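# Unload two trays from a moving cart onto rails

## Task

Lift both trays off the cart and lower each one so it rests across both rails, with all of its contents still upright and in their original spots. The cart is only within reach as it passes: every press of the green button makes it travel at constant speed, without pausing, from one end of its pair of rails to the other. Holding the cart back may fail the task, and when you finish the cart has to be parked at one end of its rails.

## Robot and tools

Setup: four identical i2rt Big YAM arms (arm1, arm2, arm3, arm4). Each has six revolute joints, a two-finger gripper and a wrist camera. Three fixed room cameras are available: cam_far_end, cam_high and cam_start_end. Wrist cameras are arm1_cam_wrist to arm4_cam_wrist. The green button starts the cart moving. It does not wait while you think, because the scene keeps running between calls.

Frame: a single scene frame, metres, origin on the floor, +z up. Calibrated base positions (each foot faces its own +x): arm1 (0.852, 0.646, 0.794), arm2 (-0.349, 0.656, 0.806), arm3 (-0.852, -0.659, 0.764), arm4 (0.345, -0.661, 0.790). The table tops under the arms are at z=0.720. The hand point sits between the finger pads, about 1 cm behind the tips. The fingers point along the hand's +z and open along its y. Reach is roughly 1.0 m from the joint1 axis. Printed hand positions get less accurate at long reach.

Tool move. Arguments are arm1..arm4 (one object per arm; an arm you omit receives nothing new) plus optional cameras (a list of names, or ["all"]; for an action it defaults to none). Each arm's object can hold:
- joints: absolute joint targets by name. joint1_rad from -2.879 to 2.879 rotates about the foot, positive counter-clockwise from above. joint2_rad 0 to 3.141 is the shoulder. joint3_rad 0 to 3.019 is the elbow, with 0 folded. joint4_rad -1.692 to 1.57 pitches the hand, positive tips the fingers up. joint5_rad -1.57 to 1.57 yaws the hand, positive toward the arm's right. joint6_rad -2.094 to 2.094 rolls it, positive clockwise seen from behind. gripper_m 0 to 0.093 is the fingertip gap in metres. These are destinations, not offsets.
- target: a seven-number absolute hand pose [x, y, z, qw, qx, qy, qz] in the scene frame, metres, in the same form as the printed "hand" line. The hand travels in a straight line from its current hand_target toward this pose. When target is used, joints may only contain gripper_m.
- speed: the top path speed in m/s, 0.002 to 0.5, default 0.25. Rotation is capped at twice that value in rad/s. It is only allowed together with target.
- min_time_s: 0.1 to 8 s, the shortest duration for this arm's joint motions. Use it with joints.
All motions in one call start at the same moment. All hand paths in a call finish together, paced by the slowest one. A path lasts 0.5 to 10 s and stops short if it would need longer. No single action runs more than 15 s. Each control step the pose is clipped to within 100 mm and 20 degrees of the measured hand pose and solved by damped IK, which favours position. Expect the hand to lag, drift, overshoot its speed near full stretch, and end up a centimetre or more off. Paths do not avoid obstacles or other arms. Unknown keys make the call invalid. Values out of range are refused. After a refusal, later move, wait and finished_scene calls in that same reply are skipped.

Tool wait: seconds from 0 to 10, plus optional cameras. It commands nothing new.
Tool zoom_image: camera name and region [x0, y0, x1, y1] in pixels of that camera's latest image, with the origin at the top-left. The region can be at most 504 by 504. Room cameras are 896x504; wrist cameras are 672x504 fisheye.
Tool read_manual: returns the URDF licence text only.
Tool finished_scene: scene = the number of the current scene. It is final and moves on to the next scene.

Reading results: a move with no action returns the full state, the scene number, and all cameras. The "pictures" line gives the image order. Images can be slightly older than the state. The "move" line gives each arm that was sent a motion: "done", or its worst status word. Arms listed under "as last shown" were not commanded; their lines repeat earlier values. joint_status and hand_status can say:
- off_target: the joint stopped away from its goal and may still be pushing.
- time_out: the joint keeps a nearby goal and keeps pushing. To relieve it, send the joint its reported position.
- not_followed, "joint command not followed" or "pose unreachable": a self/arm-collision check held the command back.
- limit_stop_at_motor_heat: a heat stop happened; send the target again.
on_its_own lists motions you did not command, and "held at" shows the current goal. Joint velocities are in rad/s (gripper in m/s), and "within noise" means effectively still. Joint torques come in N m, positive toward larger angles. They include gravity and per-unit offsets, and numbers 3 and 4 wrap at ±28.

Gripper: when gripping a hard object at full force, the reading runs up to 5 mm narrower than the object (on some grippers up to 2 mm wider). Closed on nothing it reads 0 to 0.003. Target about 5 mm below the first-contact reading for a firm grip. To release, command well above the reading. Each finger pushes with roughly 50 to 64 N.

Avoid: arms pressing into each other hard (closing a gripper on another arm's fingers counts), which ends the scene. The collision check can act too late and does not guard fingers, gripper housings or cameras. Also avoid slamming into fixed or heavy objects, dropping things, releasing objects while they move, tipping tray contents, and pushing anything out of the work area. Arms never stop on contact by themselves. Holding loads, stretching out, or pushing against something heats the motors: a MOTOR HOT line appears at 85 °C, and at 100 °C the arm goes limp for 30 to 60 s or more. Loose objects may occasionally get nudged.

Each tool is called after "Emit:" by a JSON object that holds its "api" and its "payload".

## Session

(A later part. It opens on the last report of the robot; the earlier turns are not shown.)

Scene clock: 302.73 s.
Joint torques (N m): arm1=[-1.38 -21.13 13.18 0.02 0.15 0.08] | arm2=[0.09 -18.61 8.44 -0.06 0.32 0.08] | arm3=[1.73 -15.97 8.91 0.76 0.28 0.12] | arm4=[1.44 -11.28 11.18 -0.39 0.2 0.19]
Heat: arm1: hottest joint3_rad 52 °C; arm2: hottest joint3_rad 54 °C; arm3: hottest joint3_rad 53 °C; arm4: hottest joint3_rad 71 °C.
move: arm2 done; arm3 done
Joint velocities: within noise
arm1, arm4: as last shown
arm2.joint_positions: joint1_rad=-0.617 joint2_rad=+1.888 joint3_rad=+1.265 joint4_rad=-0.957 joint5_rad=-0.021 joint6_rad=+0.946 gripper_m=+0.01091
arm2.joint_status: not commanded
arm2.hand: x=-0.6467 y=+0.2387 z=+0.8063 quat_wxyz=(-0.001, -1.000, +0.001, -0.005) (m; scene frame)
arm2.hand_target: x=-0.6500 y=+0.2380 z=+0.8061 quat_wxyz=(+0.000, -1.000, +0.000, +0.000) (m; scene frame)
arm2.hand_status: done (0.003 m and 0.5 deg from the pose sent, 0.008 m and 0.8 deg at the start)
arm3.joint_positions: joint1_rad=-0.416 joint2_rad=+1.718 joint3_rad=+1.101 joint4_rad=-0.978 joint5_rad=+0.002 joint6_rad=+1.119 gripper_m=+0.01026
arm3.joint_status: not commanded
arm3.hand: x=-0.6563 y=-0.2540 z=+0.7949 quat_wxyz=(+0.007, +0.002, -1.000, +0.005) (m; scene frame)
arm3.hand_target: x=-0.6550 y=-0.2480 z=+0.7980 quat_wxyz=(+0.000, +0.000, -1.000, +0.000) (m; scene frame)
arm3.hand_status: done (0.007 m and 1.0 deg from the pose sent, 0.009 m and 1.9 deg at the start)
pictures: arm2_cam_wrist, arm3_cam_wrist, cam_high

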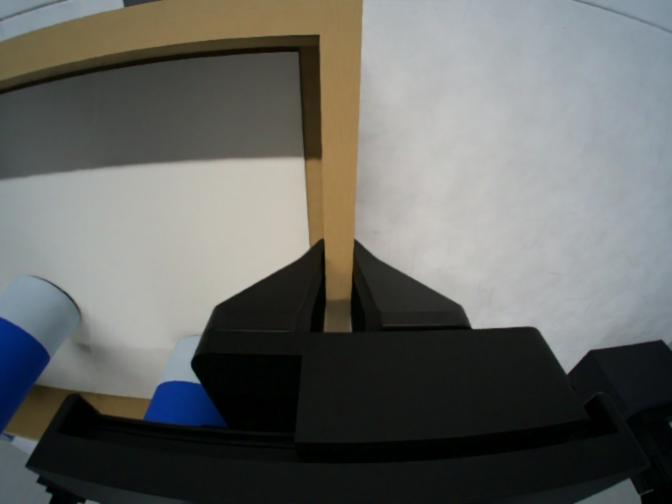

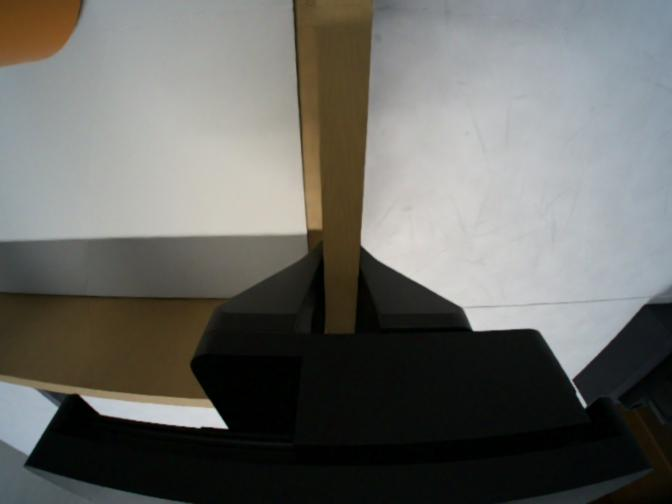

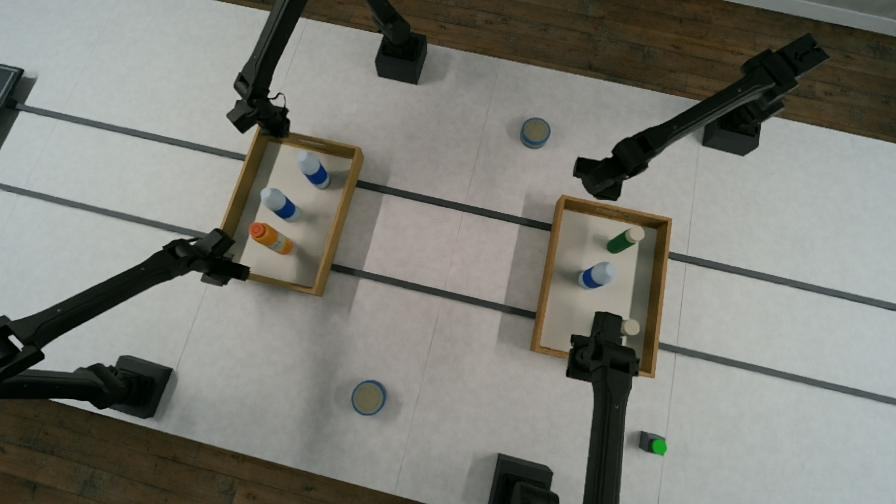

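Near contact; press slightly, release, raise.

Emit:
{"api": "move", "payload": {"arm2": {"target":[-0.649,0.238,0.797,0,1,0,0],"speed":0.02}, "arm3": {"target":[-0.655,-0.250,0.790,0,0,1,0],"speed":0.02}, "cameras": []}}

Emit:
{"api": "move", "payload": {"arm2": {"joints":{"gripper_m":0.055}}, "arm3": {"joints":{"gripper_m":0.055}}, "cameras": ["arm2_cam_wrist","arm3_cam_wrist"]}}

Emit:
{"api": "move", "payload": {"arm2": {"target":[-0.649,0.239,0.98,0,1,0,0],"speed":0.15}, "arm3": {"target":[-0.655,-0.252,0.98,0,0,1,0],"speed":0.15}, "cameras": ["all"]}}

Emit:
{"api": "zoom_image", "payload": {"camera": "cam_high", "region": [200, 100, 700, 400]}}

Scene clock: 309.27 s.
Joint torques (N m): arm1=[-0.79 -22.18 13.26 -0.25 0.11 0.06] | arm2=[0.03 -17.32 7.86 0.35 0.34 0.11] | arm3=[1.03 -15.21 8.03 1.16 0.32 0.07] | arm4=[1.38 -11.22 11.15 -0.38 0.2 0.19]
Heat: arm1: hottest joint3_rad 52 °C; arm2: hottest joint3_rad 53 °C; arm3: hottest joint3_rad 52 °C; arm4: hottest joint3_rad 72 °C.
move: arm2 done; arm3 done
Joint velocities: within noise
arm1, arm4: as last shown
arm2.joint_positions: joint1_rad=-0.617 joint2_rad=+1.888 joint3_rad=+1.262 joint4_rad=-0.946 joint5_rad=-0.021 joint6_rad=+0.946 gripper_m=+0.01089
arm2.joint_status: not commanded
arm2.hand: x=-0.6473 y=+0.2378 z=+0.8050 quat_wxyz=(-0.003, -1.000, +0.000, -0.002) (m; scene frame)
arm2.hand_target: x=-0.6489 y=+0.2381 z=+0.7972 quat_wxyz=(+0.000, -1.000, +0.000, +0.000) (m; scene frame)
arm2.hand_status: done (0.008 m and 0.5 deg from the pose sent, 0.010 m and 0.5 deg at the start)
arm3.joint_positions: joint1_rad=-0.415 joint2_rad=+1.718 joint3_rad=+1.097 joint4_rad=-0.967 joint5_rad=+0.003 joint6_rad=+1.119 gripper_m=+0.01024
arm3.joint_status: not commanded
arm3.hand: x=-0.6562 y=-0.2535 z=+0.7934 quat_wxyz=(+0.005, +0.002, -1.000, +0.002) (m; scene frame)
arm3.hand_target: x=-0.6551 y=-0.2501 z=+0.7900 quat_wxyz=(+0.000, +0.000, -1.000, +0.000) (m; scene frame)
arm3.hand_status: done (0.005 m and 0.7 deg from the pose sent, 0.006 m and 1.0 deg at the start)
pictures: none
No camera images: "cameras" was empty.

Scene clock: 309.87 s.
Joint torques (N m): arm1=[-0.15 -21.07 12.83 -0.39 0.16 0.03] | arm2=[0.67 -17.61 8.06 0.21 0.13 0.08] | arm3=[1.73 -14.56 8.14 0.98 0.11 0.13] | arm4=[1.38 -11.16 11.15 -0.38 0.21 0.19]
Heat: arm1: hottest joint3_rad 52 °C; arm2: hottest joint3_rad 53 °C; arm3: hottest joint3_rad 52 °C; arm4: hottest joint3_rad 72 °C.
move: arm2 done; arm3 done
Joint velocities: within noise
arm1, arm4: as last shown
arm2.joint_positions: joint1_rad=-0.617 joint2_rad=+1.888 joint3_rad=+1.260 joint4_rad=-0.944 joint5_rad=-0.015 joint6_rad=+0.946 gripper_m=+0.05495
arm2.joint_status: all done
arm2.hand: x=-0.6479 y=+0.2388 z=+0.8043 quat_wxyz=(-0.002, -1.000, +0.000, +0.000) (m; scene frame)
arm2.hand_target: x=-0.6489 y=+0.2381 z=+0.7972 quat_wxyz=(+0.000, -1.000, +0.000, +0.000) (m; scene frame)
arm2.hand_status: not commanded
arm3.joint_positions: joint1_rad=-0.415 joint2_rad=+1.718 joint3_rad=+1.097 joint4_rad=-0.962 joint5_rad=+0.007 joint6_rad=+1.119 gripper_m=+0.05491
arm3.joint_status: all done
arm3.hand: x=-0.6549 y=-0.2527 z=+0.7934 quat_wxyz=(+0.002, +0.002, -1.000, +0.001) (m; scene frame)
arm3.hand_target: x=-0.6551 y=-0.2501 z=+0.7900 quat_wxyz=(+0.000, +0.000, -1.000, +0.000) (m; scene frame)
arm3.hand_status: not commanded
pictures: arm2_cam_wrist, arm3_cam_wrist

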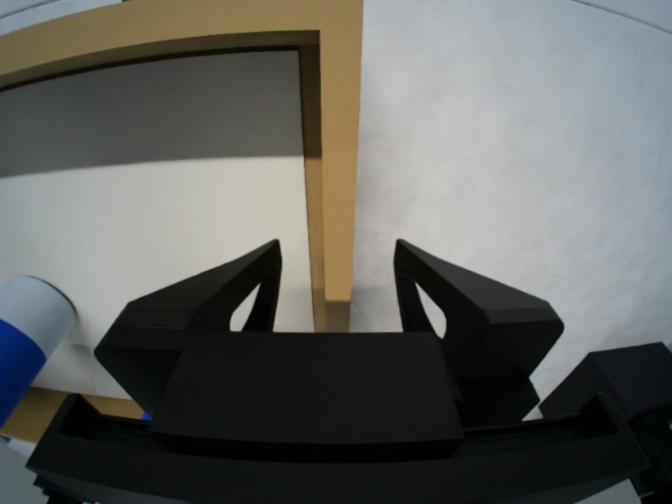

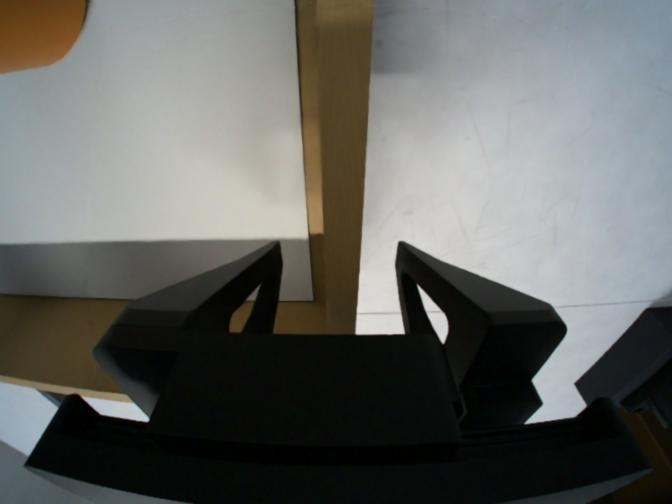

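Scene clock: 311.73 s.
Joint torques (N m): arm1=[-1.08 -21.66 13.15 -0.2 0.16 0.14] | arm2=[-0.09 -18.26 12.98 -0.64 0.12 0.03] | arm3=[2.2 -14.27 12.57 -0.1 0.14 0.07] | arm4=[1.32 -11.34 11.12 -0.35 0.2 0.18]
Heat: arm1: hottest joint3_rad 52 °C; arm2: hottest joint3_rad 53 °C; arm3: hottest joint3_rad 52 °C; arm4: hottest joint3_rad 72 °C.
move: arm2 off_target; arm3 off_target
Joint velocities: within noise
arm1, arm4: as last shown
arm2.joint_positions: joint1_rad=-0.617 joint2_rad=+1.714 joint3_rad=+1.464 joint4_rad=-1.363 joint5_rad=-0.014 joint6_rad=+0.946 gripper_m=+0.05495
arm2.joint_status: not commanded
arm2.hand: x=-0.6398 y=+0.2468 z=+0.9613 quat_wxyz=(+0.015, -1.000, +0.001, -0.012) (m; scene frame)
arm2.hand_target: x=-0.6486 y=+0.2395 z=+0.9801 quat_wxyz=(+0.000, -1.000, +0.000, +0.000) (m; scene frame)
arm2.hand_status: off_target (0.022 m and 2.2 deg from the pose sent, 0.176 m and 0.2 deg at the start)
arm3.joint_positions: joint1_rad=-0.415 joint2_rad=+1.534 joint3_rad=+1.369 joint4_rad=-1.434 joint5_rad=+0.007 joint6_rad=+1.119 gripper_m=+0.05491
arm3.joint_status: not commanded
arm3.hand: x=-0.6569 y=-0.2608 z=+0.9690 quat_wxyz=(+0.005, +0.002, -1.000, +0.008) (m; scene frame)
arm3.hand_target: x=-0.6552 y=-0.2523 z=+0.9799 quat_wxyz=(+0.000, +0.000, -1.000, +0.000) (m; scene frame)
arm3.hand_status: off_target (0.014 m and 1.2 deg from the pose sent, 0.187 m and 0.3 deg at the start)
pictures: arm1_cam_wrist, arm2_cam_wrist, arm3_cam_wrist, arm4_cam_wrist, cam_far_end, cam_high, cam_start_end

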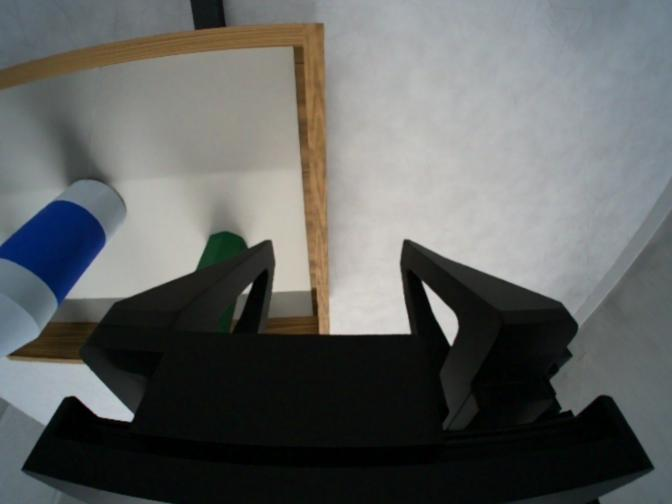

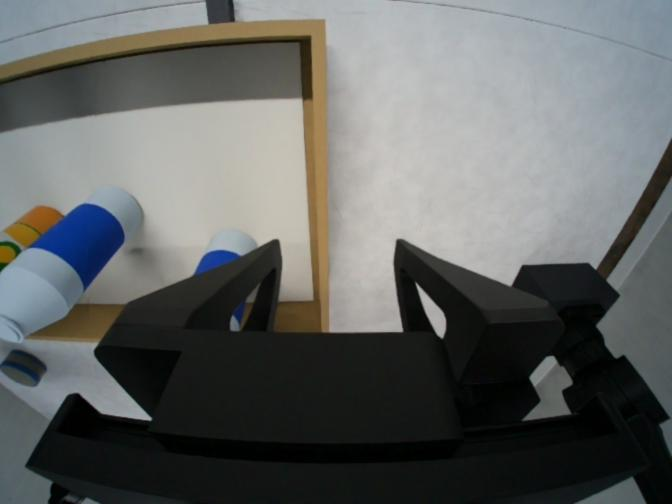

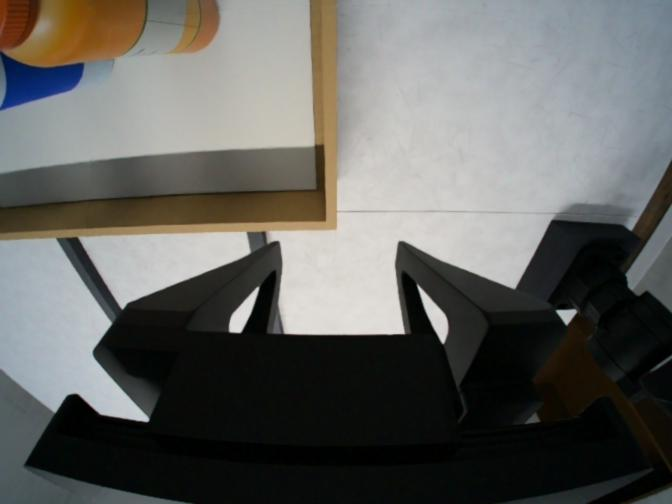

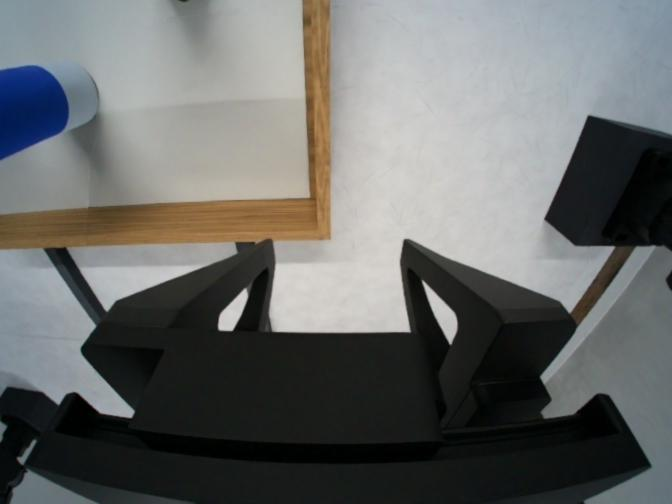

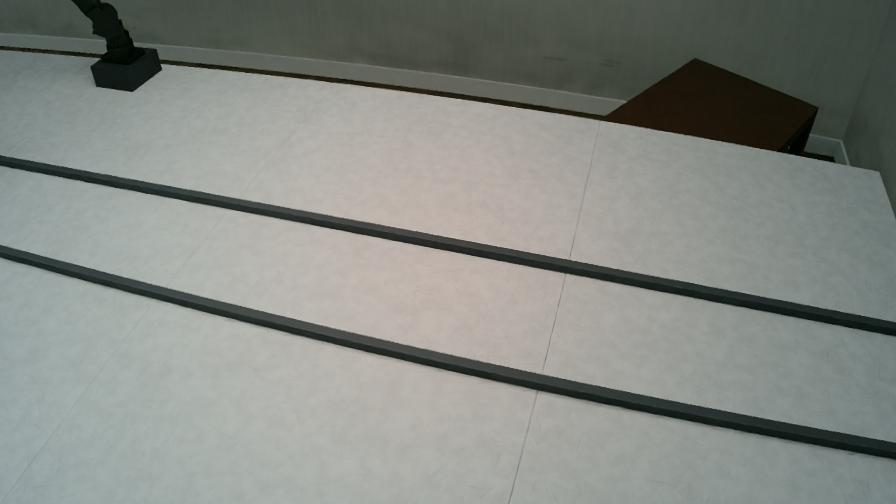

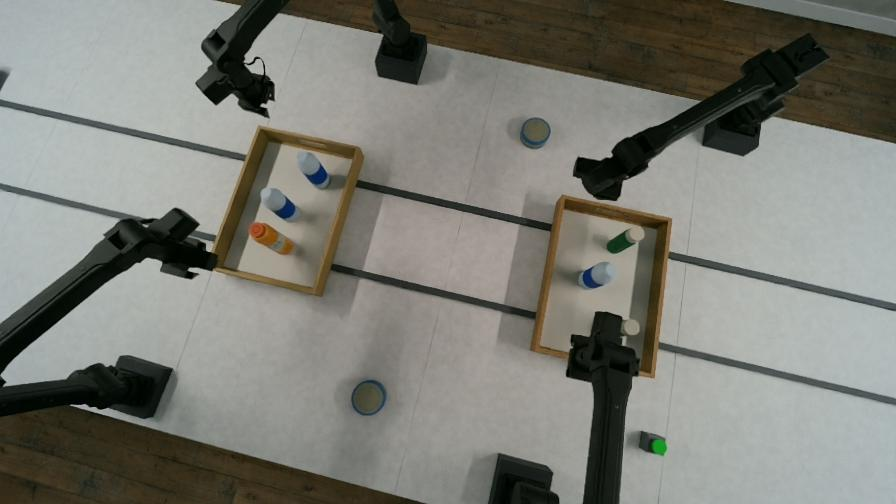

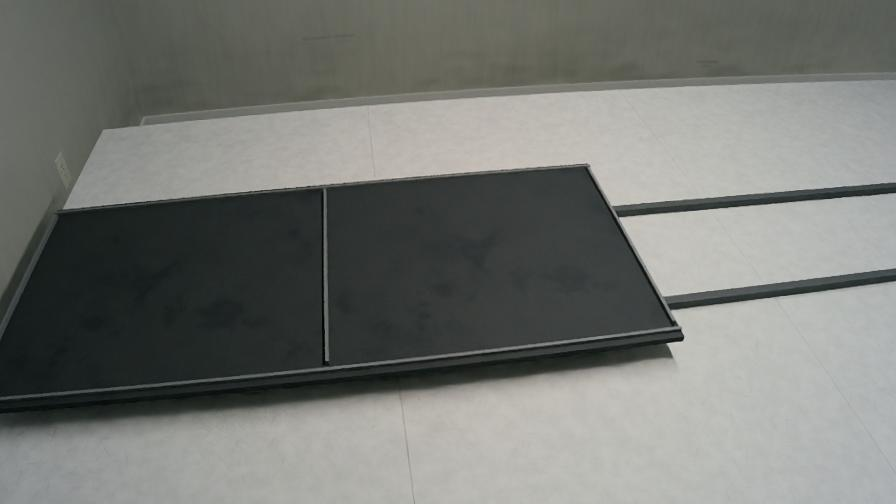

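Scaled by 1.008 from the camera's 896x504 image, which has a finer 1280x720 frame.

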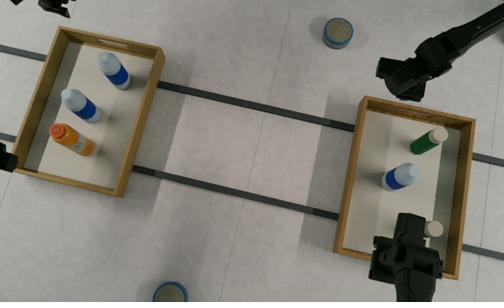

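Emit:
{"api": "finished_scene", "payload": {"scene": 2}}

The scene is finished: the task was done.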